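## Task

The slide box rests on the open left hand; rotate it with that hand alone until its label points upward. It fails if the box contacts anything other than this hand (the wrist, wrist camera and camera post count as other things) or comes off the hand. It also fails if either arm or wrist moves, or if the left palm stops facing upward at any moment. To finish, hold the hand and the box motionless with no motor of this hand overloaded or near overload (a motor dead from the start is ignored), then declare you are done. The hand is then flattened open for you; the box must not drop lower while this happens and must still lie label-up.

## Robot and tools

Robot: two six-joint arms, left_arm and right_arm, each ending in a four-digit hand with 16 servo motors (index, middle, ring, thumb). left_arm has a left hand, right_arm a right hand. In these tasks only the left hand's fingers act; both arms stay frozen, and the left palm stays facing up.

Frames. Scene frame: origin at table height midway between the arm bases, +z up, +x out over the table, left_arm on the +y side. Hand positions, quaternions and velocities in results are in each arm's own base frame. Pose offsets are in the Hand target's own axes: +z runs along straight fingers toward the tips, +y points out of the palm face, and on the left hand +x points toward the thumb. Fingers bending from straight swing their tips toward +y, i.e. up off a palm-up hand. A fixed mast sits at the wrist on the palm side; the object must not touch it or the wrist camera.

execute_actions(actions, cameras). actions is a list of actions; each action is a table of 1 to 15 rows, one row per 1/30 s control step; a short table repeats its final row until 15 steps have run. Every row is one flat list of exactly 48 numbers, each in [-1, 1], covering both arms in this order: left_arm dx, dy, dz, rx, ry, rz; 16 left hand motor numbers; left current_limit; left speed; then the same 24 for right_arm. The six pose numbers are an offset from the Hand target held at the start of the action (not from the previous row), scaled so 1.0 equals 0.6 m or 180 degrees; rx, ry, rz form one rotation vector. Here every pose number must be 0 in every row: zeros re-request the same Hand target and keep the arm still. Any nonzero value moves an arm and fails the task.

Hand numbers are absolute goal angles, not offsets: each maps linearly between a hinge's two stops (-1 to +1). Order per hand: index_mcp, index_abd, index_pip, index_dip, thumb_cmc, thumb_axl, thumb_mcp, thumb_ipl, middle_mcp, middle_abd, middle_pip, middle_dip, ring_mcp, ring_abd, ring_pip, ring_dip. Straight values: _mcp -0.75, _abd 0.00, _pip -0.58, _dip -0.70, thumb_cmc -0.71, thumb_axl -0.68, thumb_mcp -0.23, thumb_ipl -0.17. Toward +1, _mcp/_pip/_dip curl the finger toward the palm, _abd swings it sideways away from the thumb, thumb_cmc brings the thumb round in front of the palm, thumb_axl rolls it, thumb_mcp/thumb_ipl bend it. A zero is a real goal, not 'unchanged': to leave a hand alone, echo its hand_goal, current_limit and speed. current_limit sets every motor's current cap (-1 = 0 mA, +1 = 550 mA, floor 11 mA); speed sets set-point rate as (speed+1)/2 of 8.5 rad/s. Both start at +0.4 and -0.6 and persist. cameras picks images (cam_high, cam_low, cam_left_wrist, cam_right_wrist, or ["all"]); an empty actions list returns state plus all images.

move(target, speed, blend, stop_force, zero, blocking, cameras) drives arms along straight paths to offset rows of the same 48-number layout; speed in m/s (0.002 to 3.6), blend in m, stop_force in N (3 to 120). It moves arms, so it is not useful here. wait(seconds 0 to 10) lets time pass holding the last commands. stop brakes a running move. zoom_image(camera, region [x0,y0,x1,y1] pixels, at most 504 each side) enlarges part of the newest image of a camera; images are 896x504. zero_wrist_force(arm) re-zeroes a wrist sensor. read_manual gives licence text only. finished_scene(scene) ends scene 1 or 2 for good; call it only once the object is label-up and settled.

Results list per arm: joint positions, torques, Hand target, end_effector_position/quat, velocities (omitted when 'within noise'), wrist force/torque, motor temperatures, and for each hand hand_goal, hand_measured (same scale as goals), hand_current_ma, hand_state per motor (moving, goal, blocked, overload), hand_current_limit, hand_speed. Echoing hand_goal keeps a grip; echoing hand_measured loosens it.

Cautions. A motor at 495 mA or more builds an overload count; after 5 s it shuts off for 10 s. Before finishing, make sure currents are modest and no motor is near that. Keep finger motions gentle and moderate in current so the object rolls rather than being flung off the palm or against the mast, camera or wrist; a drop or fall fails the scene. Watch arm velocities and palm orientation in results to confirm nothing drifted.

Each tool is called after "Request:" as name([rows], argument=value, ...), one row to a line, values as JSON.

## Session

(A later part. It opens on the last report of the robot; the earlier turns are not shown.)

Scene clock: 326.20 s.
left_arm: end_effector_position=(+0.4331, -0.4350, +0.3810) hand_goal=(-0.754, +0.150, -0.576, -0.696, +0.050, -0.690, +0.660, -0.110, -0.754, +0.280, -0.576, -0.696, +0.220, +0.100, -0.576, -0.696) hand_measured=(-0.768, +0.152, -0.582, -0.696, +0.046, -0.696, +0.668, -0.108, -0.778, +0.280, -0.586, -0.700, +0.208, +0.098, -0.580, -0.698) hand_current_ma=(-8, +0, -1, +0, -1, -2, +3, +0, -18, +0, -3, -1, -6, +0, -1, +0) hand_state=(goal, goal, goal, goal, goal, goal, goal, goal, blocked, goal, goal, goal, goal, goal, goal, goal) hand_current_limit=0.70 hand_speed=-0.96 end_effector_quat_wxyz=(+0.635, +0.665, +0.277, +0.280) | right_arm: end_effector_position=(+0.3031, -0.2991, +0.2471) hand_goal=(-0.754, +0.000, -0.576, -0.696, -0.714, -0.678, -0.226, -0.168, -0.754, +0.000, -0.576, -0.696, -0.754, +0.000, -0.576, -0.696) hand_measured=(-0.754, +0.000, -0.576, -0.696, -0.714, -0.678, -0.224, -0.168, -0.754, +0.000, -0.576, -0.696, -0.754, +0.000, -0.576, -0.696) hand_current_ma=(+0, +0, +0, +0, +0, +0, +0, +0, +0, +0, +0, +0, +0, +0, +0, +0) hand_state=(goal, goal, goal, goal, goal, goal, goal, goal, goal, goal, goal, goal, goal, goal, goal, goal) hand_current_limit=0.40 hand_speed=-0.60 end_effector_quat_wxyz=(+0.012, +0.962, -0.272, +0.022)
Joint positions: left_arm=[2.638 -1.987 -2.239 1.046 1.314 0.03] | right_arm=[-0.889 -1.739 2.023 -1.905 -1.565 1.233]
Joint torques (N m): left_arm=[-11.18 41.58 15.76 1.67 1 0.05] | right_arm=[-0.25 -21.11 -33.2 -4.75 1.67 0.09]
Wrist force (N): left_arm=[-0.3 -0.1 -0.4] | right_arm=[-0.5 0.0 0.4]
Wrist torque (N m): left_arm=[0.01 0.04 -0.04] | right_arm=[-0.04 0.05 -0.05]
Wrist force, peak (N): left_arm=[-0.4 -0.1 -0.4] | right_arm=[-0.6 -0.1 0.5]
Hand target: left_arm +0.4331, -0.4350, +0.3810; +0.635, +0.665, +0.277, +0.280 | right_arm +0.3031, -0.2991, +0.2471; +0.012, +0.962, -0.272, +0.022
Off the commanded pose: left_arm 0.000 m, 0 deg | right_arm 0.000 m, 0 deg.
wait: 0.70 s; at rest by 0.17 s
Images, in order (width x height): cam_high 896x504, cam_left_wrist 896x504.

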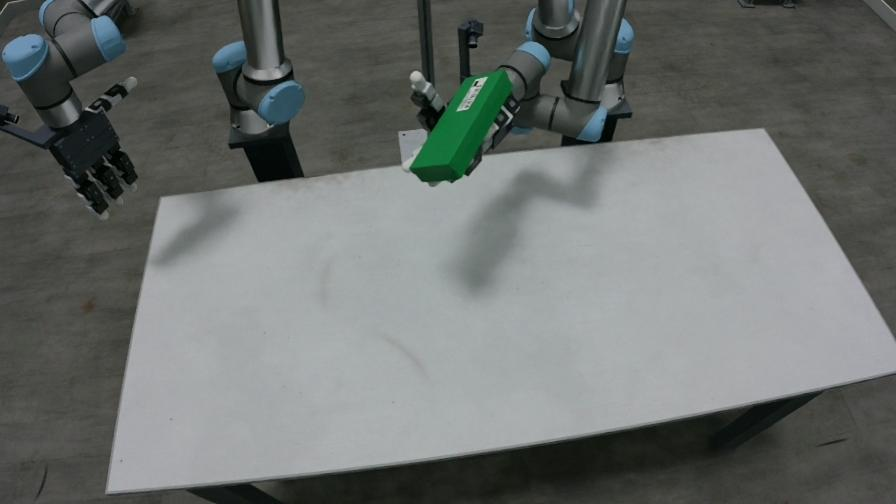

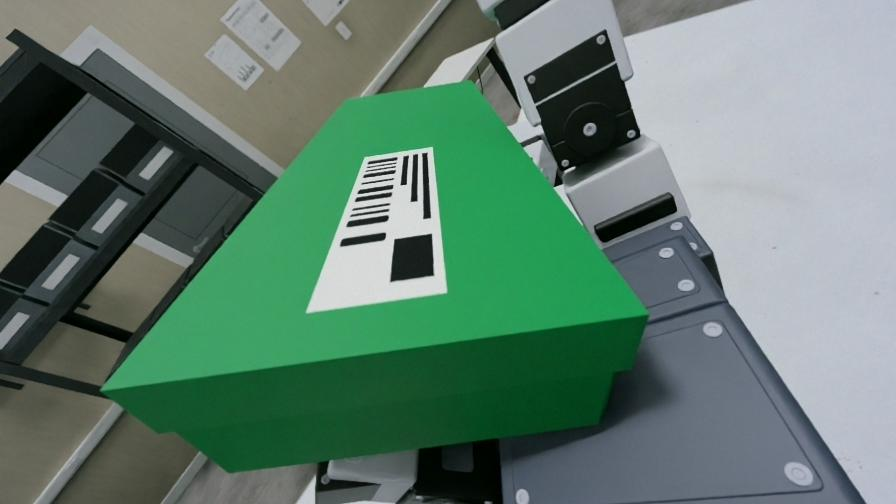

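Request:
move(target=[0,0,0,0,0,0,-0.754,0.15,-0.576,-0.696,-0.2,-0.69,0.66,-0.11,-0.754,0.28,-0.576,-0.696,0.22,0.10,-0.576,-0.696,0.7,-0.96,0,0,0,0,0,0,-0.754,0,-0.576,-0.696,-0.714,-0.678,-0.226,-0.168,-0.754,0,-0.576,-0.696,-0.754,0,-0.576,-0.696,0.4,-0.6])

Request:
wait(seconds=0.7, cameras=["cam_left_wrist", "cam_high"])

Request:
zoom_image(camera="cam_high", region=[370, 30, 550, 200])

Scene clock: 331.87 s.
left_arm: end_effector_position=(+0.4331, -0.4350, +0.3810) hand_goal=(-0.754, +0.150, -0.576, -0.696, -0.200, -0.690, +0.660, -0.110, -0.754, +0.280, -0.576, -0.696, +0.220, +0.100, -0.576, -0.696) hand_measured=(-0.772, +0.152, -0.584, -0.698, -0.188, -0.696, +0.644, -0.108, -0.776, +0.280, -0.586, -0.700, +0.208, +0.098, -0.580, -0.698) hand_current_ma=(-11, +0, -2, +0, +5, -2, -14, +0, -16, +0, -3, -1, -6, +0, -1, +0) hand_state=(goal, goal, goal, goal, goal, goal, goal, goal, blocked, goal, goal, goal, goal, goal, goal, goal) hand_current_limit=0.70 hand_speed=-0.96 end_effector_quat_wxyz=(+0.635, +0.665, +0.277, +0.280) | right_arm: end_effector_position=(+0.3031, -0.2991, +0.2471) hand_goal=(-0.754, +0.000, -0.576, -0.696, -0.714, -0.678, -0.226, -0.168, -0.754, +0.000, -0.576, -0.696, -0.754, +0.000, -0.576, -0.696) hand_measured=(-0.754, +0.000, -0.576, -0.696, -0.714, -0.678, -0.224, -0.168, -0.754, +0.000, -0.576, -0.696, -0.754, +0.000, -0.576, -0.696) hand_current_ma=(+0, +0, +0, +0, +0, +0, +0, +0, +0, +0, +0, +0, +0, +0, +0, +0) hand_state=(goal, goal, goal, goal, goal, goal, goal, goal, goal, goal, goal, goal, goal, goal, goal, goal) hand_current_limit=0.40 hand_speed=-0.60 end_effector_quat_wxyz=(+0.012, +0.962, -0.272, +0.022)
Joint positions: left_arm=[2.638 -1.987 -2.239 1.046 1.314 0.03] | right_arm=[-0.889 -1.739 2.023 -1.905 -1.565 1.233]
Joint torques (N m): left_arm=[-11.1 42.75 16.05 1.74 0.98 -0.06] | right_arm=[-0.17 -21.44 -33.4 -4.55 1.63 -0.09]
Wrist force (N): left_arm=[-0.3 0.2 -0.4] | right_arm=[-0.3 0.1 0.4]
Wrist torque (N m): left_arm=[0.03 0.03 -0.06] | right_arm=[-0.02 0.02 -0.03]
Wrist force, peak (N): left_arm=[-0.6 0.0 -0.5] | right_arm=[-0.6 0.0 0.7]
Hand target: left_arm +0.4331, -0.4350, +0.3810; +0.635, +0.665, +0.277, +0.280 | right_arm +0.3031, -0.2991, +0.2471; +0.012, +0.962, -0.272, +0.022
Off the commanded pose: left_arm 0.000 m, 0 deg | right_arm 0.000 m, 0 deg.
move: done

Scene clock: 332.57 s.
left_arm: end_effector_position=(+0.4331, -0.4350, +0.3810) hand_goal=(-0.754, +0.150, -0.576, -0.696, -0.200, -0.690, +0.660, -0.110, -0.754, +0.280, -0.576, -0.696, +0.220, +0.100, -0.576, -0.696) hand_measured=(-0.772, +0.152, -0.584, -0.698, -0.188, -0.696, +0.644, -0.108, -0.776, +0.280, -0.586, -0.700, +0.208, +0.098, -0.580, -0.698) hand_current_ma=(-11, +0, -2, +0, +5, -2, -14, +0, -16, +0, -3, -1, -6, +0, -1, +0) hand_state=(goal, goal, goal, goal, goal, goal, goal, goal, blocked, goal, goal, goal, goal, goal, goal, goal) hand_current_limit=0.70 hand_speed=-0.96 end_effector_quat_wxyz=(+0.635, +0.665, +0.277, +0.280) | right_arm: end_effector_position=(+0.3031, -0.2991, +0.2471) hand_goal=(-0.754, +0.000, -0.576, -0.696, -0.714, -0.678, -0.226, -0.168, -0.754, +0.000, -0.576, -0.696, -0.754, +0.000, -0.576, -0.696) hand_measured=(-0.754, +0.000, -0.576, -0.696, -0.714, -0.678, -0.224, -0.168, -0.754, +0.000, -0.576, -0.696, -0.754, +0.000, -0.576, -0.696) hand_current_ma=(+0, +0, +0, +0, +0, +0, +0, +0, +0, +0, +0, +0, +0, +0, +0, +0) hand_state=(goal, goal, goal, goal, goal, goal, goal, goal, goal, goal, goal, goal, goal, goal, goal, goal) hand_current_limit=0.40 hand_speed=-0.60 end_effector_quat_wxyz=(+0.012, +0.962, -0.272, +0.022)
Joint positions: left_arm=[2.638 -1.987 -2.239 1.046 1.314 0.03] | right_arm=[-0.889 -1.739 2.023 -1.905 -1.565 1.233]
Joint torques (N m): left_arm=[-10.86 42.71 16.15 1.72 0.91 -0.03] | right_arm=[0.34 -20.43 -32.82 -4.77 1.43 -0.04]
Wrist force (N): left_arm=[-0.2 -0.3 -0.6] | right_arm=[-0.5 0.1 0.5]
Wrist torque (N m): left_arm=[-0.01 0.02 -0.05] | right_arm=[-0.02 0.04 -0.04]
Wrist force, peak (N): left_arm=[-0.2 -0.3 -0.6] | right_arm=[-0.6 -0.1 0.3]
Hand target: left_arm +0.4331, -0.4350, +0.3810; +0.635, +0.665, +0.277, +0.280 | right_arm +0.3031, -0.2991, +0.2471; +0.012, +0.962, -0.272, +0.022
Off the commanded pose: left_arm 0.000 m, 0 deg | right_arm 0.000 m, 0 deg.
wait: 0.70 s; at rest by 0.17 s
Images, in order (width x height): cam_high 896x504, cam_left_wrist 896x504.

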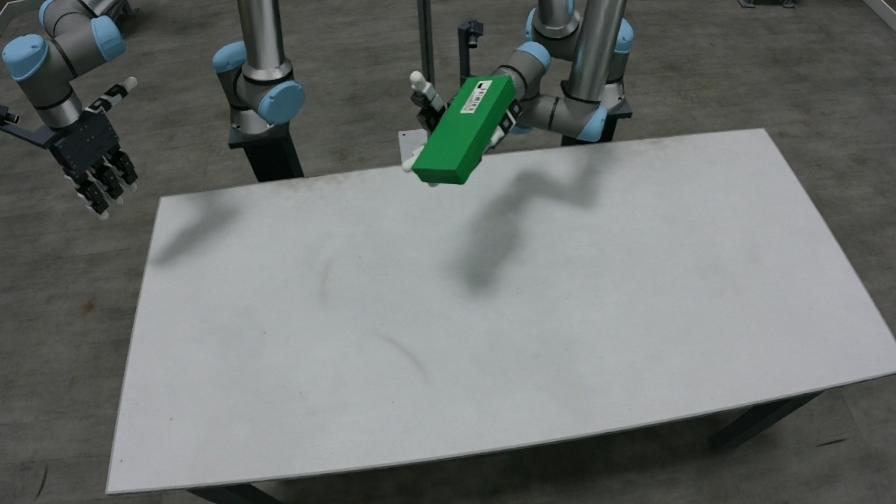

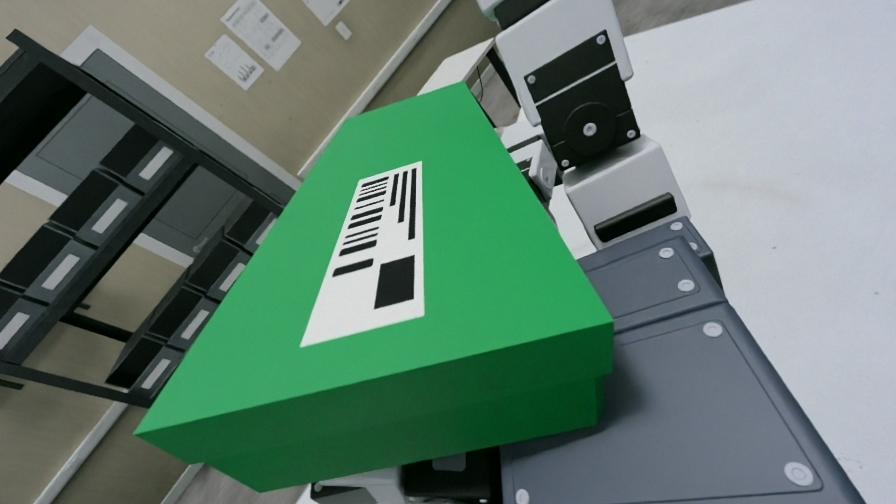

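Scaled by 2.800 from the camera's 896x504 image, which has a finer 1280x720 frame.

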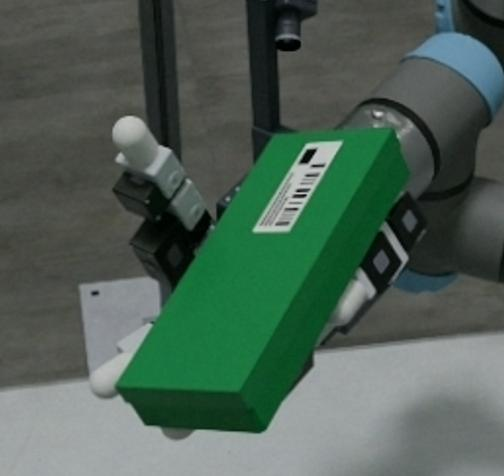

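Request:
move(target=[0,0,0,0,0,0,-0.754,0.15,-0.576,-0.696,-0.48,-0.69,0.66,-0.11,-0.754,0.28,-0.576,-0.696,0.22,0.10,-0.576,-0.696,0.7,-0.96,0,0,0,0,0,0,-0.754,0,-0.576,-0.696,-0.714,-0.678,-0.226,-0.168,-0.754,0,-0.576,-0.696,-0.754,0,-0.576,-0.696,0.4,-0.6])

Request:
wait(seconds=0.7, cameras=["cam_left_wrist", "cam_high"])

Request:
zoom_image(camera="cam_high", region=[370, 30, 550, 200])

Scene clock: 338.73 s.
left_arm: end_effector_position=(+0.4331, -0.4350, +0.3810) hand_goal=(-0.754, +0.150, -0.576, -0.696, -0.480, -0.690, +0.660, -0.110, -0.754, +0.280, -0.576, -0.696, +0.220, +0.100, -0.576, -0.696) hand_measured=(-0.774, +0.152, -0.586, -0.698, -0.484, -0.696, +0.628, -0.108, -0.776, +0.280, -0.586, -0.700, +0.208, +0.098, -0.580, -0.698) hand_current_ma=(-13, +0, -3, +0, -1, -2, -42, +0, -15, +0, -3, -1, -6, +0, -1, +0) hand_state=(goal, goal, goal, goal, goal, goal, blocked, goal, blocked, goal, goal, goal, goal, goal, goal, goal) hand_current_limit=0.70 hand_speed=-0.96 end_effector_quat_wxyz=(+0.635, +0.665, +0.277, +0.280) | right_arm: end_effector_position=(+0.3031, -0.2991, +0.2471) hand_goal=(-0.754, +0.000, -0.576, -0.696, -0.714, -0.678, -0.226, -0.168, -0.754, +0.000, -0.576, -0.696, -0.754, +0.000, -0.576, -0.696) hand_measured=(-0.754, +0.000, -0.576, -0.696, -0.714, -0.678, -0.224, -0.168, -0.754, +0.000, -0.576, -0.696, -0.754, +0.000, -0.576, -0.696) hand_current_ma=(+0, +0, +0, +0, +0, +0, +0, +0, +0, +0, +0, +0, +0, +0, +0, +0) hand_state=(goal, goal, goal, goal, goal, goal, goal, goal, goal, goal, goal, goal, goal, goal, goal, goal) hand_current_limit=0.40 hand_speed=-0.60 end_effector_quat_wxyz=(+0.012, +0.962, -0.272, +0.022)
Joint positions: left_arm=[2.638 -1.987 -2.239 1.046 1.314 0.03] | right_arm=[-0.889 -1.739 2.023 -1.905 -1.565 1.233]
Joint torques (N m): left_arm=[-10.76 42.65 15.84 1.95 0.92 -0.08] | right_arm=[1.62 -19.81 -32.23 -4.6 1.51 0.18]
Wrist force (N): left_arm=[-0.5 -0.2 -0.4] | right_arm=[-0.2 -0.2 0.0]
Wrist torque (N m): left_arm=[-0.01 0.06 -0.08] | right_arm=[-0.02 0.02 -0.02]
Wrist force, peak (N): left_arm=[-0.4 -0.2 -0.7] | right_arm=[-0.5 0.0 0.6]
Hand target: left_arm +0.4331, -0.4350, +0.3810; +0.635, +0.665, +0.277, +0.280 | right_arm +0.3031, -0.2991, +0.2471; +0.012, +0.962, -0.272, +0.022
Off the commanded pose: left_arm 0.000 m, 0 deg | right_arm 0.000 m, 0 deg.
move: done

Scene clock: 339.43 s.
left_arm: end_effector_position=(+0.4331, -0.4350, +0.3810) hand_goal=(-0.754, +0.150, -0.576, -0.696, -0.480, -0.690, +0.660, -0.110, -0.754, +0.280, -0.576, -0.696, +0.220, +0.100, -0.576, -0.696) hand_measured=(-0.774, +0.152, -0.586, -0.698, -0.484, -0.696, +0.628, -0.108, -0.776, +0.280, -0.586, -0.700, +0.208, +0.098, -0.580, -0.698) hand_current_ma=(-13, +0, -3, +0, -1, -2, -42, +0, -15, +0, -3, -1, -6, +0, -1, +0) hand_state=(goal, goal, goal, goal, goal, goal, blocked, goal, blocked, goal, goal, goal, goal, goal, goal, goal) hand_current_limit=0.70 hand_speed=-0.96 end_effector_quat_wxyz=(+0.635, +0.665, +0.277, +0.280) | right_arm: end_effector_position=(+0.3031, -0.2991, +0.2471) hand_goal=(-0.754, +0.000, -0.576, -0.696, -0.714, -0.678, -0.226, -0.168, -0.754, +0.000, -0.576, -0.696, -0.754, +0.000, -0.576, -0.696) hand_measured=(-0.754, +0.000, -0.576, -0.696, -0.714, -0.678, -0.224, -0.168, -0.754, +0.000, -0.576, -0.696, -0.754, +0.000, -0.576, -0.696) hand_current_ma=(+0, +0, +0, +0, +0, +0, +0, +0, +0, +0, +0, +0, +0, +0, +0, +0) hand_state=(goal, goal, goal, goal, goal, goal, goal, goal, goal, goal, goal, goal, goal, goal, goal, goal) hand_current_limit=0.40 hand_speed=-0.60 end_effector_quat_wxyz=(+0.012, +0.962, -0.272, +0.022)
Joint positions: left_arm=[2.638 -1.987 -2.239 1.046 1.314 0.03] | right_arm=[-0.889 -1.739 2.023 -1.905 -1.565 1.233]
Joint torques (N m): left_arm=[-10.91 42.89 16.9 1.97 0.92 -0.1] | right_arm=[-0.07 -20.01 -31.92 -4.8 1.54 0.12]
Wrist force (N): left_arm=[-0.2 0.1 -0.3] | right_arm=[-0.3 -0.1 0.5]
Wrist torque (N m): left_arm=[0.02 0.03 -0.07] | right_arm=[-0.05 0.03 -0.03]
Wrist force, peak (N): left_arm=[-0.4 -0.2 -0.5] | right_arm=[-0.4 -0.3 0.8]
Hand target: left_arm +0.4331, -0.4350, +0.3810; +0.635, +0.665, +0.277, +0.280 | right_arm +0.3031, -0.2991, +0.2471; +0.012, +0.962, -0.272, +0.022
Off the commanded pose: left_arm 0.000 m, 0 deg | right_arm 0.000 m, 0 deg.
wait: 0.70 s; at rest by 0.17 s
Images, in order (width x height): cam_high 896x504, cam_left_wrist 896x504.

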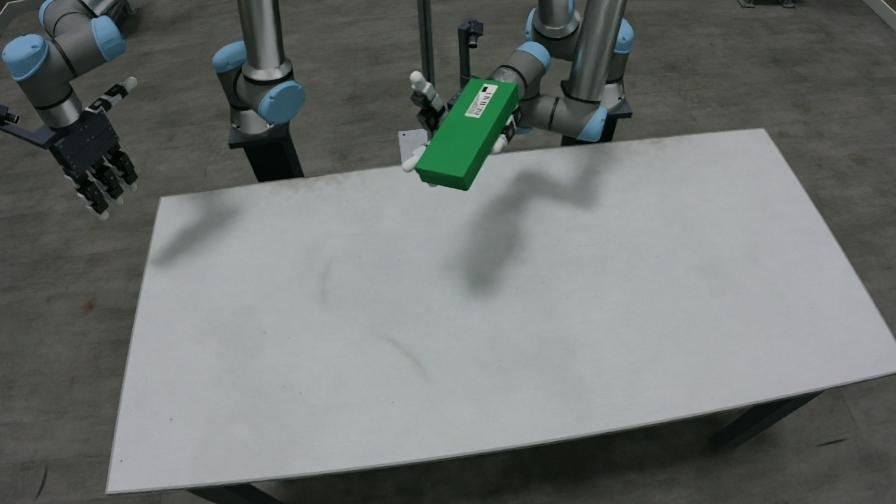

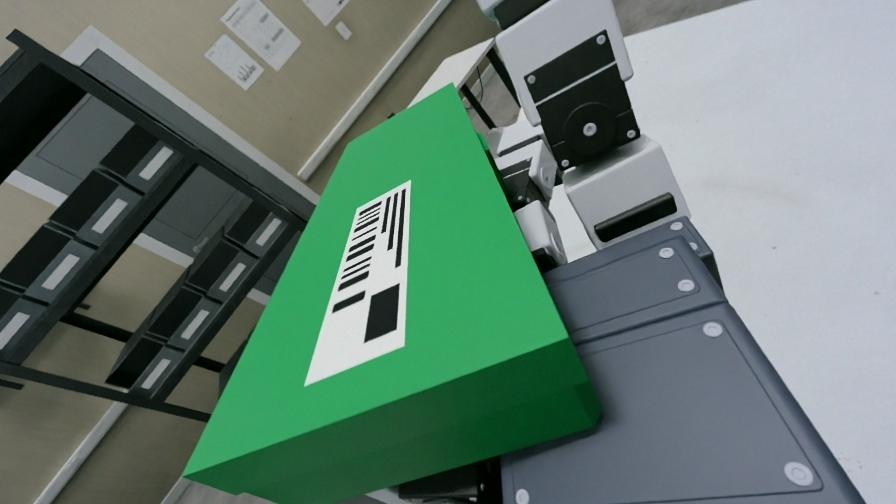

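Scaled by 2.800 from the camera's 896x504 image, which has a finer 1280x720 frame.

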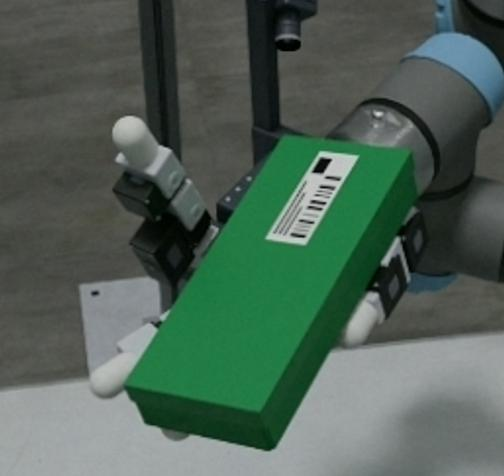

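Request:
move(target=[0,0,0,0,0,0,-0.754,0.15,-0.576,-0.696,-0.714,-0.69,0.66,-0.11,-0.754,0.28,-0.576,-0.696,0.22,0.10,-0.576,-0.696,0.7,-0.96,0,0,0,0,0,0,-0.754,0,-0.576,-0.696,-0.714,-0.678,-0.226,-0.168,-0.754,0,-0.576,-0.696,-0.754,0,-0.576,-0.696,0.4,-0.6])

Request:
wait(seconds=0.7, cameras=["cam_left_wrist", "cam_high"])

Request:
zoom_image(camera="cam_high", region=[370, 30, 550, 200])

Scene clock: 355.13 s.
left_arm: end_effector_position=(+0.4331, -0.4350, +0.3810) hand_goal=(-0.754, +0.150, -0.576, -0.696, -0.714, -0.690, +0.660, -0.110, -0.754, +0.280, -0.576, -0.696, +0.220, +0.100, -0.576, -0.696) hand_measured=(-0.776, +0.152, -0.586, -0.700, -0.718, -0.696, +0.654, -0.108, -0.776, +0.280, -0.586, -0.700, +0.208, +0.098, -0.580, -0.698) hand_current_ma=(-16, +0, -4, +0, -1, -2, -2, +0, -15, +0, -3, -1, -6, +0, -1, +0) hand_state=(blocked, goal, goal, goal, goal, goal, goal, goal, blocked, goal, goal, goal, goal, goal, goal, goal) hand_current_limit=0.70 hand_speed=-0.96 end_effector_quat_wxyz=(+0.635, +0.665, +0.277, +0.280) | right_arm: end_effector_position=(+0.3031, -0.2991, +0.2471) hand_goal=(-0.754, +0.000, -0.576, -0.696, -0.714, -0.678, -0.226, -0.168, -0.754, +0.000, -0.576, -0.696, -0.754, +0.000, -0.576, -0.696) hand_measured=(-0.754, +0.000, -0.576, -0.696, -0.714, -0.678, -0.224, -0.168, -0.754, +0.000, -0.576, -0.696, -0.754, +0.000, -0.576, -0.696) hand_current_ma=(+0, +0, +0, +0, +0, +0, +0, +0, +0, +0, +0, +0, +0, +0, +0, +0) hand_state=(goal, goal, goal, goal, goal, goal, goal, goal, goal, goal, goal, goal, goal, goal, goal, goal) hand_current_limit=0.40 hand_speed=-0.60 end_effector_quat_wxyz=(+0.012, +0.962, -0.272, +0.022)
Joint positions: left_arm=[2.638 -1.987 -2.239 1.046 1.314 0.03] | right_arm=[-0.889 -1.739 2.023 -1.905 -1.565 1.233]
Joint torques (N m): left_arm=[-10.49 43.47 16.39 2.25 0.85 -0.2] | right_arm=[-0.25 -20.71 -32.94 -4.57 1.28 0.13]
Wrist force (N): left_arm=[-0.2 -0.1 -0.4] | right_arm=[-0.2 -0.1 0.5]
Wrist torque (N m): left_arm=[0.00 0.03 -0.07] | right_arm=[-0.05 0.01 -0.03]
Wrist force, peak (N): left_arm=[-0.6 0.0 -0.5] | right_arm=[-0.5 -0.6 0.3]
Hand target: left_arm +0.4331, -0.4350, +0.3810; +0.635, +0.665, +0.277, +0.280 | right_arm +0.3031, -0.2991, +0.2471; +0.012, +0.962, -0.272, +0.022
Off the commanded pose: left_arm 0.000 m, 0 deg | right_arm 0.000 m, 0 deg.
move: done

Scene clock: 355.83 s.
left_arm: end_effector_position=(+0.4331, -0.4350, +0.3810) hand_goal=(-0.754, +0.150, -0.576, -0.696, -0.714, -0.690, +0.660, -0.110, -0.754, +0.280, -0.576, -0.696, +0.220, +0.100, -0.576, -0.696) hand_measured=(-0.776, +0.152, -0.586, -0.700, -0.718, -0.696, +0.654, -0.108, -0.776, +0.280, -0.586, -0.700, +0.208, +0.098, -0.580, -0.698) hand_current_ma=(-16, +0, -4, +0, -1, -2, -2, +0, -15, +0, -3, -1, -6, +0, -1, +0) hand_state=(blocked, goal, goal, goal, goal, goal, goal, goal, blocked, goal, goal, goal, goal, goal, goal, goal) hand_current_limit=0.70 hand_speed=-0.96 end_effector_quat_wxyz=(+0.635, +0.665, +0.277, +0.280) | right_arm: end_effector_position=(+0.3031, -0.2991, +0.2471) hand_goal=(-0.754, +0.000, -0.576, -0.696, -0.714, -0.678, -0.226, -0.168, -0.754, +0.000, -0.576, -0.696, -0.754, +0.000, -0.576, -0.696) hand_measured=(-0.754, +0.000, -0.576, -0.696, -0.714, -0.678, -0.224, -0.168, -0.754, +0.000, -0.576, -0.696, -0.754, +0.000, -0.576, -0.696) hand_current_ma=(+0, +0, +0, +0, +0, +0, +0, +0, +0, +0, +0, +0, +0, +0, +0, +0) hand_state=(goal, goal, goal, goal, goal, goal, goal, goal, goal, goal, goal, goal, goal, goal, goal, goal) hand_current_limit=0.40 hand_speed=-0.60 end_effector_quat_wxyz=(+0.012, +0.962, -0.272, +0.022)
Joint positions: left_arm=[2.638 -1.987 -2.239 1.046 1.314 0.03] | right_arm=[-0.889 -1.739 2.023 -1.905 -1.565 1.233]
Joint torques (N m): left_arm=[-10.71 43.25 16.31 2.18 0.81 -0.25] | right_arm=[-0.14 -20.75 -33.21 -4.68 1.41 0.05]
Wrist force (N): left_arm=[0.0 0.1 -0.3] | right_arm=[-0.5 -0.1 0.3]
Wrist torque (N m): left_arm=[0.01 0.01 -0.06] | right_arm=[-0.03 0.05 -0.05]
Wrist force, peak (N): left_arm=[-0.3 -0.3 -0.5] | right_arm=[-0.7 -0.2 0.6]
Hand target: left_arm +0.4331, -0.4350, +0.3810; +0.635, +0.665, +0.277, +0.280 | right_arm +0.3031, -0.2991, +0.2471; +0.012, +0.962, -0.272, +0.022
Off the commanded pose: left_arm 0.000 m, 0 deg | right_arm 0.000 m, 0 deg.
wait: 0.70 s; at rest by 0.17 s
Images, in order (width x height): cam_high 896x504, cam_left_wrist 896x504.

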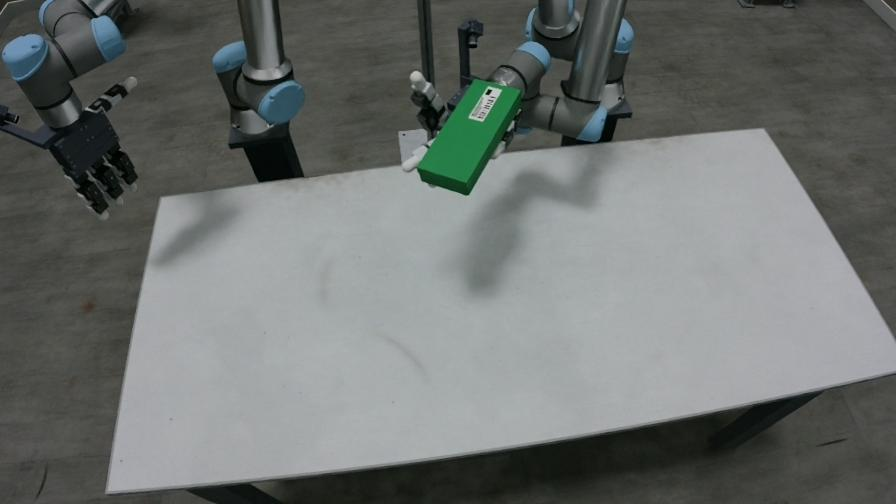

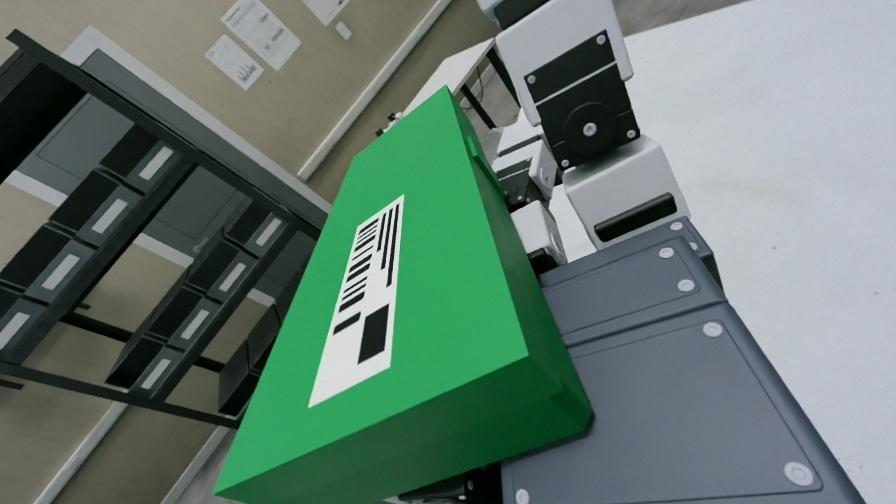

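Scaled by 2.800 from the camera's 896x504 image, which has a finer 1280x720 frame.

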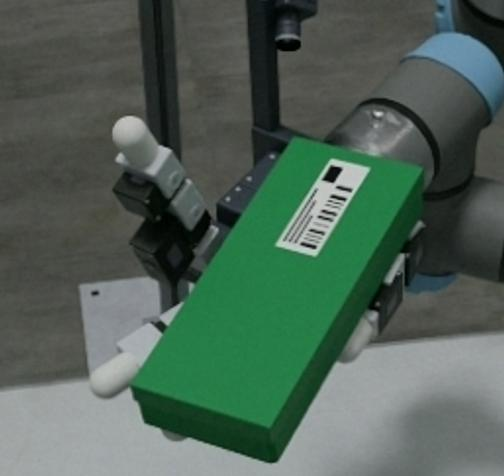

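Request:
move(target=[0,0,0,0,0,0,-0.754,0.40,-0.576,-0.696,-0.714,-0.69,0.66,-0.11,-0.754,0.52,-0.576,-0.696,0.22,0.35,-0.576,-0.696,0.7,-0.95,0,0,0,0,0,0,-0.754,0,-0.576,-0.696,-0.714,-0.678,-0.226,-0.168,-0.754,0,-0.576,-0.696,-0.754,0,-0.576,-0.696,0.4,-0.6])

Request:
wait(seconds=0.7, cameras=["cam_left_wrist", "cam_high"])

Request:
zoom_image(camera="cam_high", region=[370, 30, 550, 200])

Scene clock: 374.57 s.
left_arm: end_effector_position=(+0.4331, -0.4350, +0.3810) hand_goal=(-0.754, +0.400, -0.576, -0.696, -0.714, -0.690, +0.660, -0.110, -0.754, +0.520, -0.576, -0.696, +0.220, +0.350, -0.576, -0.696) hand_measured=(-0.778, +0.394, -0.588, -0.700, -0.718, -0.696, +0.654, -0.108, -0.774, +0.516, -0.586, -0.700, +0.208, +0.348, -0.580, -0.698) hand_current_ma=(-18, -1, -5, -1, -1, -2, -2, +0, -14, +0, -3, -1, -6, +0, -1, +0) hand_state=(blocked, goal, goal, goal, goal, goal, goal, goal, blocked, goal, goal, goal, goal, goal, goal, goal) hand_current_limit=0.70 hand_speed=-0.95 end_effector_quat_wxyz=(+0.635, +0.665, +0.277, +0.280) | right_arm: end_effector_position=(+0.3031, -0.2991, +0.2471) hand_goal=(-0.754, +0.000, -0.576, -0.696, -0.714, -0.678, -0.226, -0.168, -0.754, +0.000, -0.576, -0.696, -0.754, +0.000, -0.576, -0.696) hand_measured=(-0.754, +0.000, -0.576, -0.696, -0.714, -0.678, -0.224, -0.168, -0.754, +0.000, -0.576, -0.696, -0.754, +0.000, -0.576, -0.696) hand_current_ma=(+0, +0, +0, +0, +0, +0, +0, +0, +0, +0, +0, +0, +0, +0, +0, +0) hand_state=(goal, goal, goal, goal, goal, goal, goal, goal, goal, goal, goal, goal, goal, goal, goal, goal) hand_current_limit=0.40 hand_speed=-0.60 end_effector_quat_wxyz=(+0.012, +0.962, -0.272, +0.022)
Joint positions: left_arm=[2.638 -1.987 -2.239 1.046 1.314 0.03] | right_arm=[-0.889 -1.739 2.023 -1.905 -1.565 1.233]
Joint torques (N m): left_arm=[-10.26 43.78 16.49 2.6 0.36 -0.43] | right_arm=[0.79 -21.21 -32.71 -4.79 1.66 0.12]
Wrist force (N): left_arm=[-0.3 0.1 -0.6] | right_arm=[-0.4 -0.1 0.4]
Wrist torque (N m): left_arm=[0.04 0.03 -0.05] | right_arm=[-0.04 0.03 -0.04]
Wrist force, peak (N): left_arm=[-0.4 -0.3 -0.7] | right_arm=[-0.8 0.0 0.4]
Hand target: left_arm +0.4331, -0.4350, +0.3810; +0.635, +0.665, +0.277, +0.280 | right_arm +0.3031, -0.2991, +0.2471; +0.012, +0.962, -0.272, +0.022
Off the commanded pose: left_arm 0.000 m, 0 deg | right_arm 0.000 m, 0 deg.
move: done

Scene clock: 375.27 s.
left_arm: end_effector_position=(+0.4331, -0.4350, +0.3810) hand_goal=(-0.754, +0.400, -0.576, -0.696, -0.714, -0.690, +0.660, -0.110, -0.754, +0.520, -0.576, -0.696, +0.220, +0.350, -0.576, -0.696) hand_measured=(-0.778, +0.394, -0.588, -0.700, -0.718, -0.696, +0.654, -0.108, -0.774, +0.516, -0.586, -0.700, +0.208, +0.348, -0.580, -0.698) hand_current_ma=(-18, -1, -5, -1, -1, -2, -2, +0, -14, +0, -3, -1, -6, +0, -1, +0) hand_state=(blocked, goal, goal, goal, goal, goal, goal, goal, blocked, goal, goal, goal, goal, goal, goal, goal) hand_current_limit=0.70 hand_speed=-0.95 end_effector_quat_wxyz=(+0.635, +0.665, +0.277, +0.280) | right_arm: end_effector_position=(+0.3031, -0.2991, +0.2471) hand_goal=(-0.754, +0.000, -0.576, -0.696, -0.714, -0.678, -0.226, -0.168, -0.754, +0.000, -0.576, -0.696, -0.754, +0.000, -0.576, -0.696) hand_measured=(-0.754, +0.000, -0.576, -0.696, -0.714, -0.678, -0.224, -0.168, -0.754, +0.000, -0.576, -0.696, -0.754, +0.000, -0.576, -0.696) hand_current_ma=(+0, +0, +0, +0, +0, +0, +0, +0, +0, +0, +0, +0, +0, +0, +0, +0) hand_state=(goal, goal, goal, goal, goal, goal, goal, goal, goal, goal, goal, goal, goal, goal, goal, goal) hand_current_limit=0.40 hand_speed=-0.60 end_effector_quat_wxyz=(+0.012, +0.962, -0.272, +0.022)
Joint positions: left_arm=[2.638 -1.987 -2.239 1.046 1.314 0.03] | right_arm=[-0.889 -1.739 2.023 -1.905 -1.565 1.233]
Joint torques (N m): left_arm=[-9.93 43.57 16.31 2.63 0.45 -0.6] | right_arm=[-0.92 -19.9 -33.22 -4.51 1.54 0.33]
Wrist force (N): left_arm=[-0.1 0.0 -0.4] | right_arm=[-0.4 -0.3 0.2]
Wrist torque (N m): left_arm=[-0.01 0.01 -0.02] | right_arm=[-0.05 0.05 -0.05]
Wrist force, peak (N): left_arm=[-0.4 -0.1 -0.5] | right_arm=[-0.5 -0.2 0.5]
Hand target: left_arm +0.4331, -0.4350, +0.3810; +0.635, +0.665, +0.277, +0.280 | right_arm +0.3031, -0.2991, +0.2471; +0.012, +0.962, -0.272, +0.022
Off the commanded pose: left_arm 0.000 m, 0 deg | right_arm 0.000 m, 0 deg.
wait: 0.70 s; at rest by 0.17 s
Images, in order (width x height): cam_high 896x504, cam_left_wrist 896x504.

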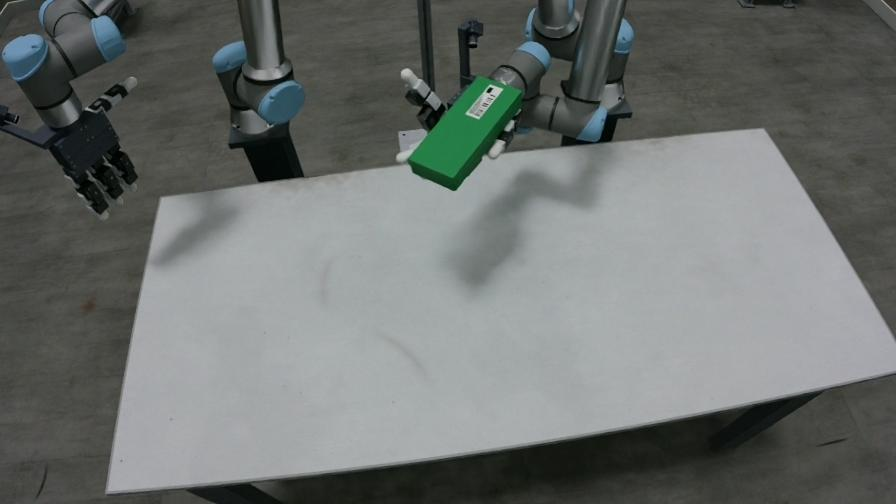

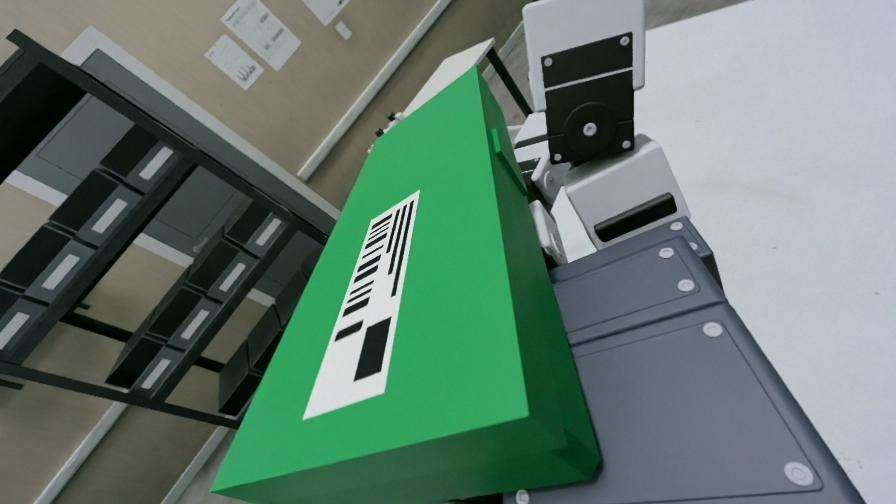

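Scaled by 2.800 from the camera's 896x504 image, which has a finer 1280x720 frame.

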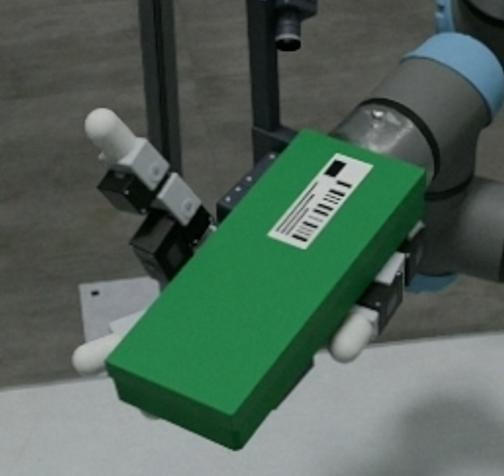

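Request:
execute_actions(actions=[])

Request:
zoom_image(camera="cam_high", region=[370, 30, 550, 200])

Request:
zoom_image(camera="cam_left_wrist", region=[300, 150, 800, 504])

Scene clock: 388.53 s.
left_arm: end_effector_position=(+0.4331, -0.4350, +0.3810) hand_goal=(-0.754, +0.400, -0.576, -0.696, -0.714, -0.690, +0.660, -0.110, -0.754, +0.520, -0.576, -0.696, +0.220, +0.350, -0.576, -0.696) hand_measured=(-0.778, +0.394, -0.588, -0.700, -0.718, -0.696, +0.654, -0.108, -0.774, +0.516, -0.586, -0.700, +0.208, +0.348, -0.580, -0.698) hand_current_ma=(-18, -1, -5, -1, -1, -2, -2, +0, -14, +0, -3, -1, -6, +0, -1, +0) hand_state=(blocked, goal, goal, goal, goal, goal, goal, goal, blocked, goal, goal, goal, goal, goal, goal, goal) hand_current_limit=0.70 hand_speed=-0.95 end_effector_quat_wxyz=(+0.635, +0.665, +0.277, +0.280) | right_arm: end_effector_position=(+0.3031, -0.2991, +0.2471) hand_goal=(-0.754, +0.000, -0.576, -0.696, -0.714, -0.678, -0.226, -0.168, -0.754, +0.000, -0.576, -0.696, -0.754, +0.000, -0.576, -0.696) hand_measured=(-0.754, +0.000, -0.576, -0.696, -0.714, -0.678, -0.224, -0.168, -0.754, +0.000, -0.576, -0.696, -0.754, +0.000, -0.576, -0.696) hand_current_ma=(+0, +0, +0, +0, +0, +0, +0, +0, +0, +0, +0, +0, +0, +0, +0, +0) hand_state=(goal, goal, goal, goal, goal, goal, goal, goal, goal, goal, goal, goal, goal, goal, goal, goal) hand_current_limit=0.40 hand_speed=-0.60 end_effector_quat_wxyz=(+0.012, +0.962, -0.272, +0.022)
Joint positions: left_arm=[2.638 -1.987 -2.239 1.046 1.314 0.03] | right_arm=[-0.889 -1.739 2.023 -1.905 -1.565 1.233]
Joint velocities: within noise
Joint torques (N m): left_arm=[-9.84 43.8 16.52 2.64 0.34 -0.67] | right_arm=[0.39 -19.86 -32.81 -4.68 1.3 0.25]
Motor temperatures (°C): left_arm=[30 30 33 37 34 31] | right_arm=[29 27 31 35 36 36]
Wrist force (N): left_arm=[-0.3 -0.1 -0.2] | right_arm=[-0.3 -0.2 0.6]
Wrist torque (N m): left_arm=[-0.02 0.05 -0.04] | right_arm=[-0.06 0.02 -0.03]
Wrist force, peak (N): left_arm=[-0.3 -0.3 -0.7] | right_arm=[-0.7 -0.1 0.5]
Hand target: left_arm +0.4331, -0.4350, +0.3810; +0.635, +0.665, +0.277, +0.280 | right_arm +0.3031, -0.2991, +0.2471; +0.012, +0.962, -0.272, +0.022
Off the commanded pose: left_arm 0.000 m, 0 deg | right_arm 0.000 m, 0 deg.

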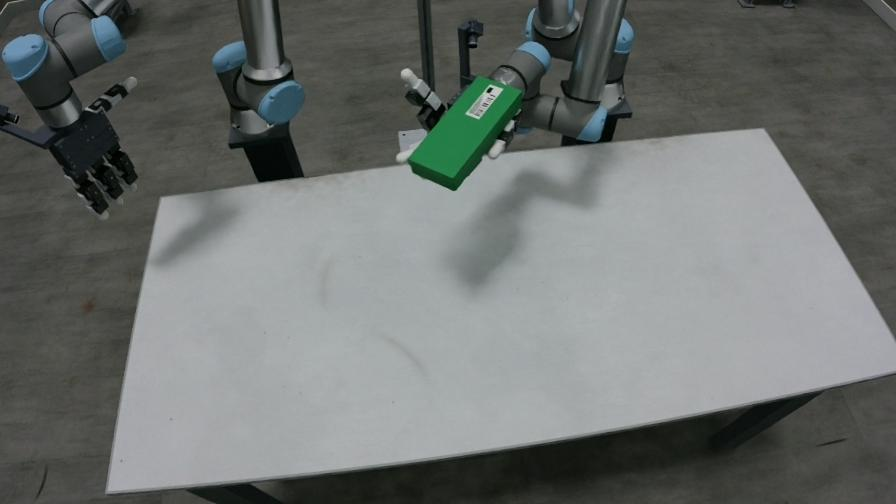

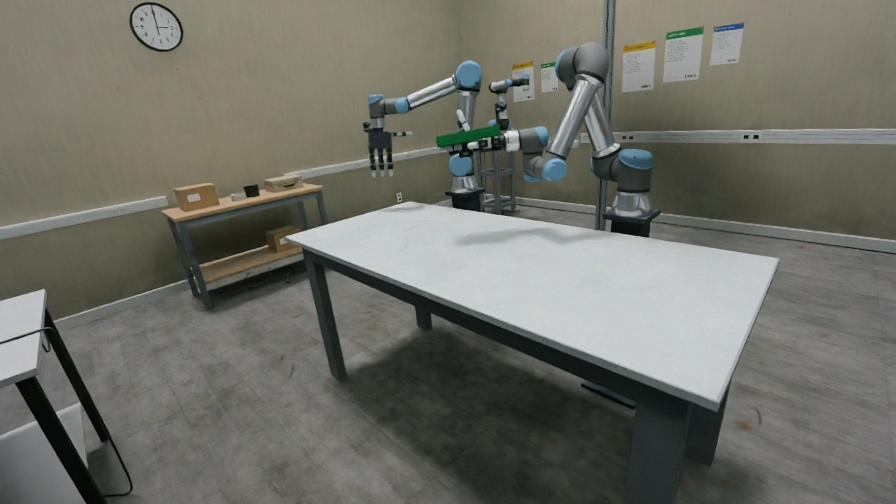

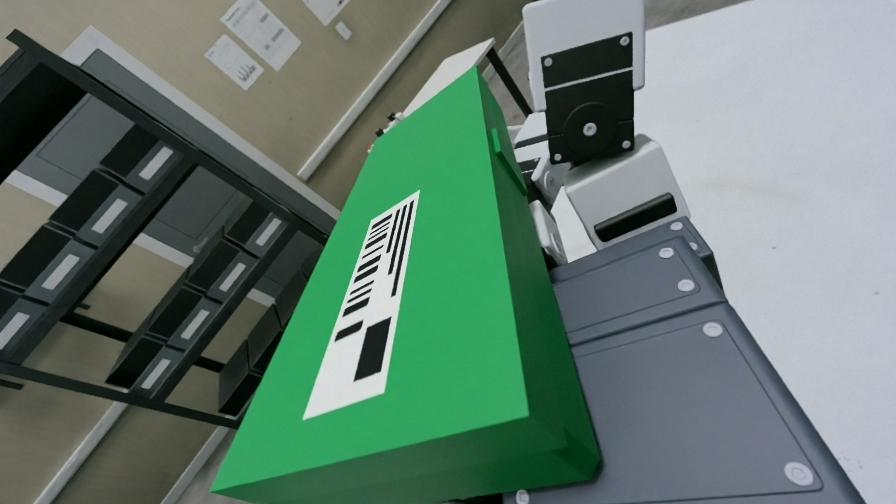

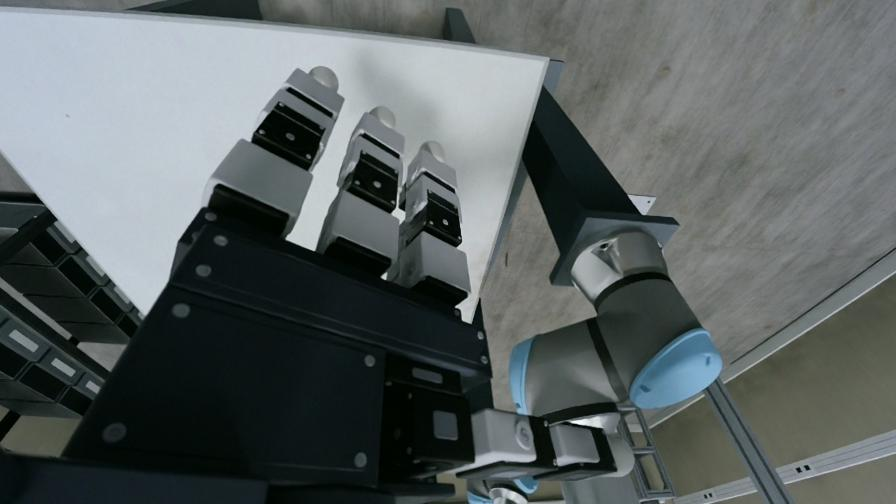

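Scaled by 2.800 from the camera's 896x504 image, which has a finer 1280x720 frame.

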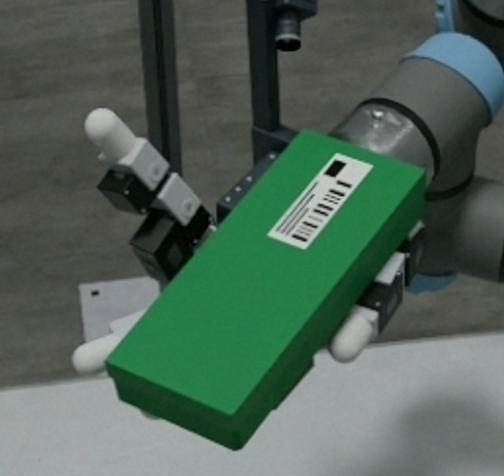

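Scaled by 1.008 from the camera's 896x504 image, which has a finer 1280x720 frame.

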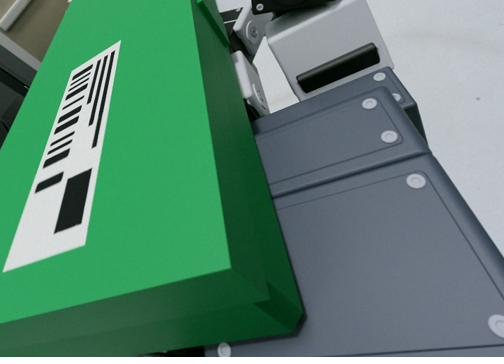

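Request:
move(target=[0,0,0,0,0,0,-0.754,0.40,-0.576,-0.696,-0.714,-0.678,-0.226,-0.168,-0.754,0.52,-0.576,-0.696,0.22,0.35,-0.576,-0.696,0.7,-0.94,0,0,0,0,0,0,-0.754,0,-0.576,-0.696,-0.714,-0.678,-0.226,-0.168,-0.754,0,-0.576,-0.696,-0.754,0,-0.576,-0.696,0.4,-0.6])

Request:
move(target=[0,0,0,0,0,0,-0.754,0.40,-0.576,-0.696,-0.714,-0.678,-0.226,-0.168,-0.87,0.52,-0.576,-0.696,0.22,0.35,-0.576,-0.696,0.7,-0.95,0,0,0,0,0,0,-0.754,0,-0.576,-0.696,-0.714,-0.678,-0.226,-0.168,-0.754,0,-0.576,-0.696,-0.754,0,-0.576,-0.696,0.4,-0.6])

Request:
wait(seconds=0.5, cameras=["cam_left_wrist", "cam_high"])

Request:
zoom_image(camera="cam_high", region=[370, 30, 550, 200])

Scene clock: 416.53 s.
left_arm: end_effector_position=(+0.4331, -0.4350, +0.3810) hand_goal=(-0.754, +0.400, -0.576, -0.696, -0.714, -0.678, -0.226, -0.168, -0.754, +0.520, -0.576, -0.696, +0.220, +0.350, -0.576, -0.696) hand_measured=(-0.778, +0.398, -0.588, -0.700, -0.724, -0.684, -0.146, -0.166, -0.774, +0.516, -0.586, -0.700, +0.208, +0.348, -0.580, -0.698) hand_current_ma=(-18, +0, -5, -1, -4, -2, +3, +0, -14, +0, -3, -1, -6, +0, -1, +0) hand_state=(blocked, goal, goal, goal, goal, goal, moving, goal, blocked, goal, goal, goal, goal, goal, goal, goal) hand_current_limit=0.70 hand_speed=-0.94 end_effector_quat_wxyz=(+0.635, +0.665, +0.277, +0.280) | right_arm: end_effector_position=(+0.3031, -0.2991, +0.2471) hand_goal=(-0.754, +0.000, -0.576, -0.696, -0.714, -0.678, -0.226, -0.168, -0.754, +0.000, -0.576, -0.696, -0.754, +0.000, -0.576, -0.696) hand_measured=(-0.754, +0.000, -0.576, -0.696, -0.714, -0.678, -0.224, -0.168, -0.754, +0.000, -0.576, -0.696, -0.754, +0.000, -0.576, -0.696) hand_current_ma=(+0, +0, +0, +0, +0, +0, +0, +0, +0, +0, +0, +0, +0, +0, +0, +0) hand_state=(goal, goal, goal, goal, goal, goal, goal, goal, goal, goal, goal, goal, goal, goal, goal, goal) hand_current_limit=0.40 hand_speed=-0.60 end_effector_quat_wxyz=(+0.012, +0.962, -0.272, +0.022)
Joint positions: left_arm=[2.638 -1.987 -2.239 1.046 1.314 0.03] | right_arm=[-0.889 -1.739 2.023 -1.905 -1.565 1.233]
Joint torques (N m): left_arm=[-9.48 44.65 16.46 2.75 0 -0.87] | right_arm=[-1.31 -19.26 -31.5 -4.54 1.55 0.15]
Wrist force (N): left_arm=[0.0 0.1 -0.4] | right_arm=[-0.1 -0.2 0.3]
Wrist torque (N m): left_arm=[-0.02 0.00 -0.05] | right_arm=[-0.04 0.00 -0.02]
Wrist force, peak (N): left_arm=[-0.6 -0.3 -0.6] | right_arm=[-0.6 0.1 0.8]
Hand target: left_arm +0.4331, -0.4350, +0.3810; +0.635, +0.665, +0.277, +0.280 | right_arm +0.3031, -0.2991, +0.2471; +0.012, +0.962, -0.272, +0.022
Off the commanded pose: left_arm 0.000 m, 0 deg | right_arm 0.000 m, 0 deg.
move: moving (left_arm; no rest 5 s after the path's end)

Scene clock: 417.47 s.
left_arm: end_effector_position=(+0.4331, -0.4350, +0.3810) hand_goal=(-0.754, +0.400, -0.576, -0.696, -0.714, -0.678, -0.226, -0.168, -0.870, +0.520, -0.576, -0.696, +0.220, +0.350, -0.576, -0.696) hand_measured=(-0.778, +0.398, -0.588, -0.700, -0.724, -0.684, -0.224, -0.166, -0.876, +0.516, -0.586, -0.700, +0.208, +0.348, -0.580, -0.698) hand_current_ma=(-18, +0, -5, -1, -4, -2, +1, +0, -2, +0, -3, -1, -6, +0, -1, +0) hand_state=(blocked, goal, goal, goal, goal, goal, goal, goal, goal, goal, goal, goal, goal, goal, goal, goal) hand_current_limit=0.70 hand_speed=-0.95 end_effector_quat_wxyz=(+0.635, +0.665, +0.277, +0.280) | right_arm: end_effector_position=(+0.3031, -0.2991, +0.2471) hand_goal=(-0.754, +0.000, -0.576, -0.696, -0.714, -0.678, -0.226, -0.168, -0.754, +0.000, -0.576, -0.696, -0.754, +0.000, -0.576, -0.696) hand_measured=(-0.754, +0.000, -0.576, -0.696, -0.714, -0.678, -0.224, -0.168, -0.754, +0.000, -0.576, -0.696, -0.754, +0.000, -0.576, -0.696) hand_current_ma=(+0, +0, +0, +0, +0, +0, +0, +0, +0, +0, +0, +0, +0, +0, +0, +0) hand_state=(goal, goal, goal, goal, goal, goal, goal, goal, goal, goal, goal, goal, goal, goal, goal, goal) hand_current_limit=0.40 hand_speed=-0.60 end_effector_quat_wxyz=(+0.012, +0.962, -0.272, +0.022)
Joint positions: left_arm=[2.638 -1.987 -2.239 1.046 1.314 0.03] | right_arm=[-0.889 -1.739 2.023 -1.905 -1.565 1.233]
Joint torques (N m): left_arm=[-9.18 44.6 16.59 2.69 0.03 -0.96] | right_arm=[-1.47 -20.34 -33 -4.69 1.58 0.2]
Wrist force (N): left_arm=[0.0 0.0 -0.7] | right_arm=[-0.2 0.1 0.3]
Wrist torque (N m): left_arm=[0.00 0.00 -0.05] | right_arm=[-0.01 0.00 -0.01]
Wrist force, peak (N): left_arm=[-0.4 -0.1 -0.6] | right_arm=[-0.5 -0.5 0.3]
Hand target: left_arm +0.4331, -0.4350, +0.3810; +0.635, +0.665, +0.277, +0.280 | right_arm +0.3031, -0.2991, +0.2471; +0.012, +0.962, -0.272, +0.022
Off the commanded pose: left_arm 0.000 m, 0 deg | right_arm 0.000 m, 0 deg.
move: done

Scene clock: 417.97 s.
left_arm: end_effector_position=(+0.4331, -0.4350, +0.3810) hand_goal=(-0.754, +0.400, -0.576, -0.696, -0.714, -0.678, -0.226, -0.168, -0.870, +0.520, -0.576, -0.696, +0.220, +0.350, -0.576, -0.696) hand_measured=(-0.778, +0.398, -0.588, -0.700, -0.724, -0.684, -0.224, -0.166, -0.876, +0.516, -0.586, -0.700, +0.208, +0.348, -0.580, -0.698) hand_current_ma=(-18, +0, -5, -1, -4, -2, +1, +0, -2, +0, -3, -1, -6, +0, -1, +0) hand_state=(blocked, goal, goal, goal, goal, goal, goal, goal, goal, goal, goal, goal, goal, goal, goal, goal) hand_current_limit=0.70 hand_speed=-0.95 end_effector_quat_wxyz=(+0.635, +0.665, +0.277, +0.280) | right_arm: end_effector_position=(+0.3031, -0.2991, +0.2471) hand_goal=(-0.754, +0.000, -0.576, -0.696, -0.714, -0.678, -0.226, -0.168, -0.754, +0.000, -0.576, -0.696, -0.754, +0.000, -0.576, -0.696) hand_measured=(-0.754, +0.000, -0.576, -0.696, -0.714, -0.678, -0.224, -0.168, -0.754, +0.000, -0.576, -0.696, -0.754, +0.000, -0.576, -0.696) hand_current_ma=(+0, +0, +0, +0, +0, +0, +0, +0, +0, +0, +0, +0, +0, +0, +0, +0) hand_state=(goal, goal, goal, goal, goal, goal, goal, goal, goal, goal, goal, goal, goal, goal, goal, goal) hand_current_limit=0.40 hand_speed=-0.60 end_effector_quat_wxyz=(+0.012, +0.962, -0.272, +0.022)
Joint positions: left_arm=[2.638 -1.987 -2.239 1.046 1.314 0.03] | right_arm=[-0.889 -1.739 2.023 -1.905 -1.565 1.233]
Joint torques (N m): left_arm=[-10.05 44.67 16.53 2.72 -0.12 -0.94] | right_arm=[-1.42 -20.02 -32.8 -4.63 1.64 0.19]
Wrist force (N): left_arm=[-0.5 -0.1 -0.3] | right_arm=[-0.2 -0.2 0.2]
Wrist torque (N m): left_arm=[-0.05 0.07 -0.08] | right_arm=[-0.04 0.02 -0.02]
Wrist force, peak (N): left_arm=[-0.3 -0.1 -0.6] | right_arm=[-0.6 0.1 0.3]
Hand target: left_arm +0.4331, -0.4350, +0.3810; +0.635, +0.665, +0.277, +0.280 | right_arm +0.3031, -0.2991, +0.2471; +0.012, +0.962, -0.272, +0.022
Off the commanded pose: left_arm 0.000 m, 0 deg | right_arm 0.000 m, 0 deg.
wait: 0.50 s; at rest by 0.17 s
Images, in order (width x height): cam_high 896x504, cam_left_wrist 896x504.

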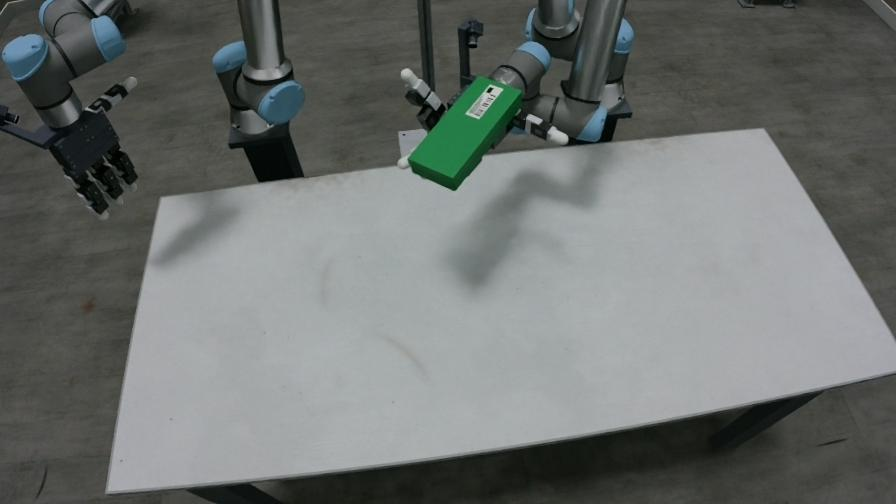

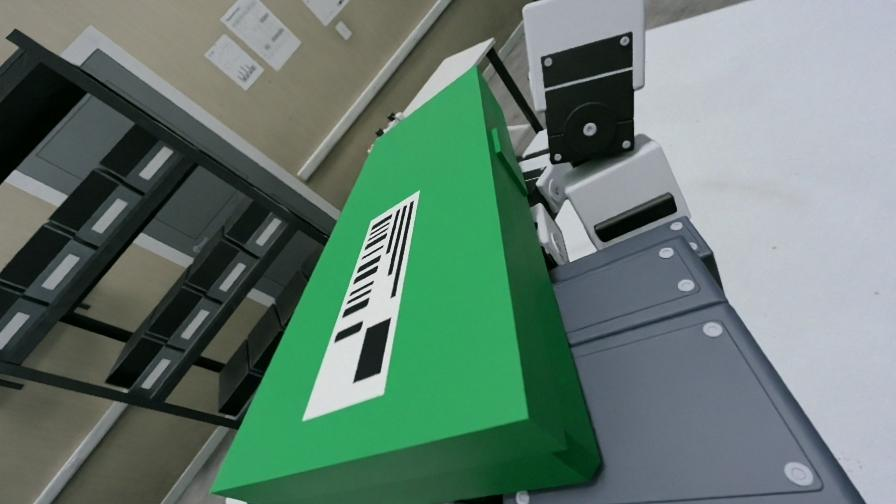

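Scaled by 2.800 from the camera's 896x504 image, which has a finer 1280x720 frame.

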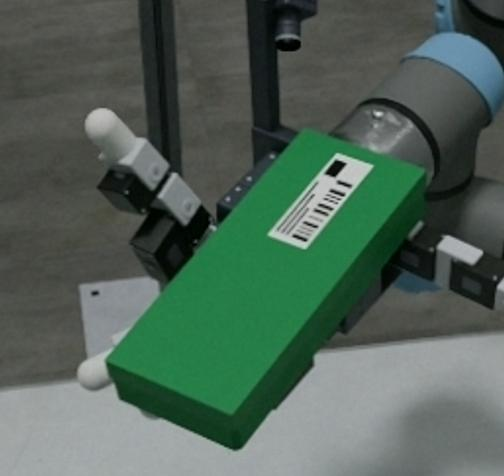

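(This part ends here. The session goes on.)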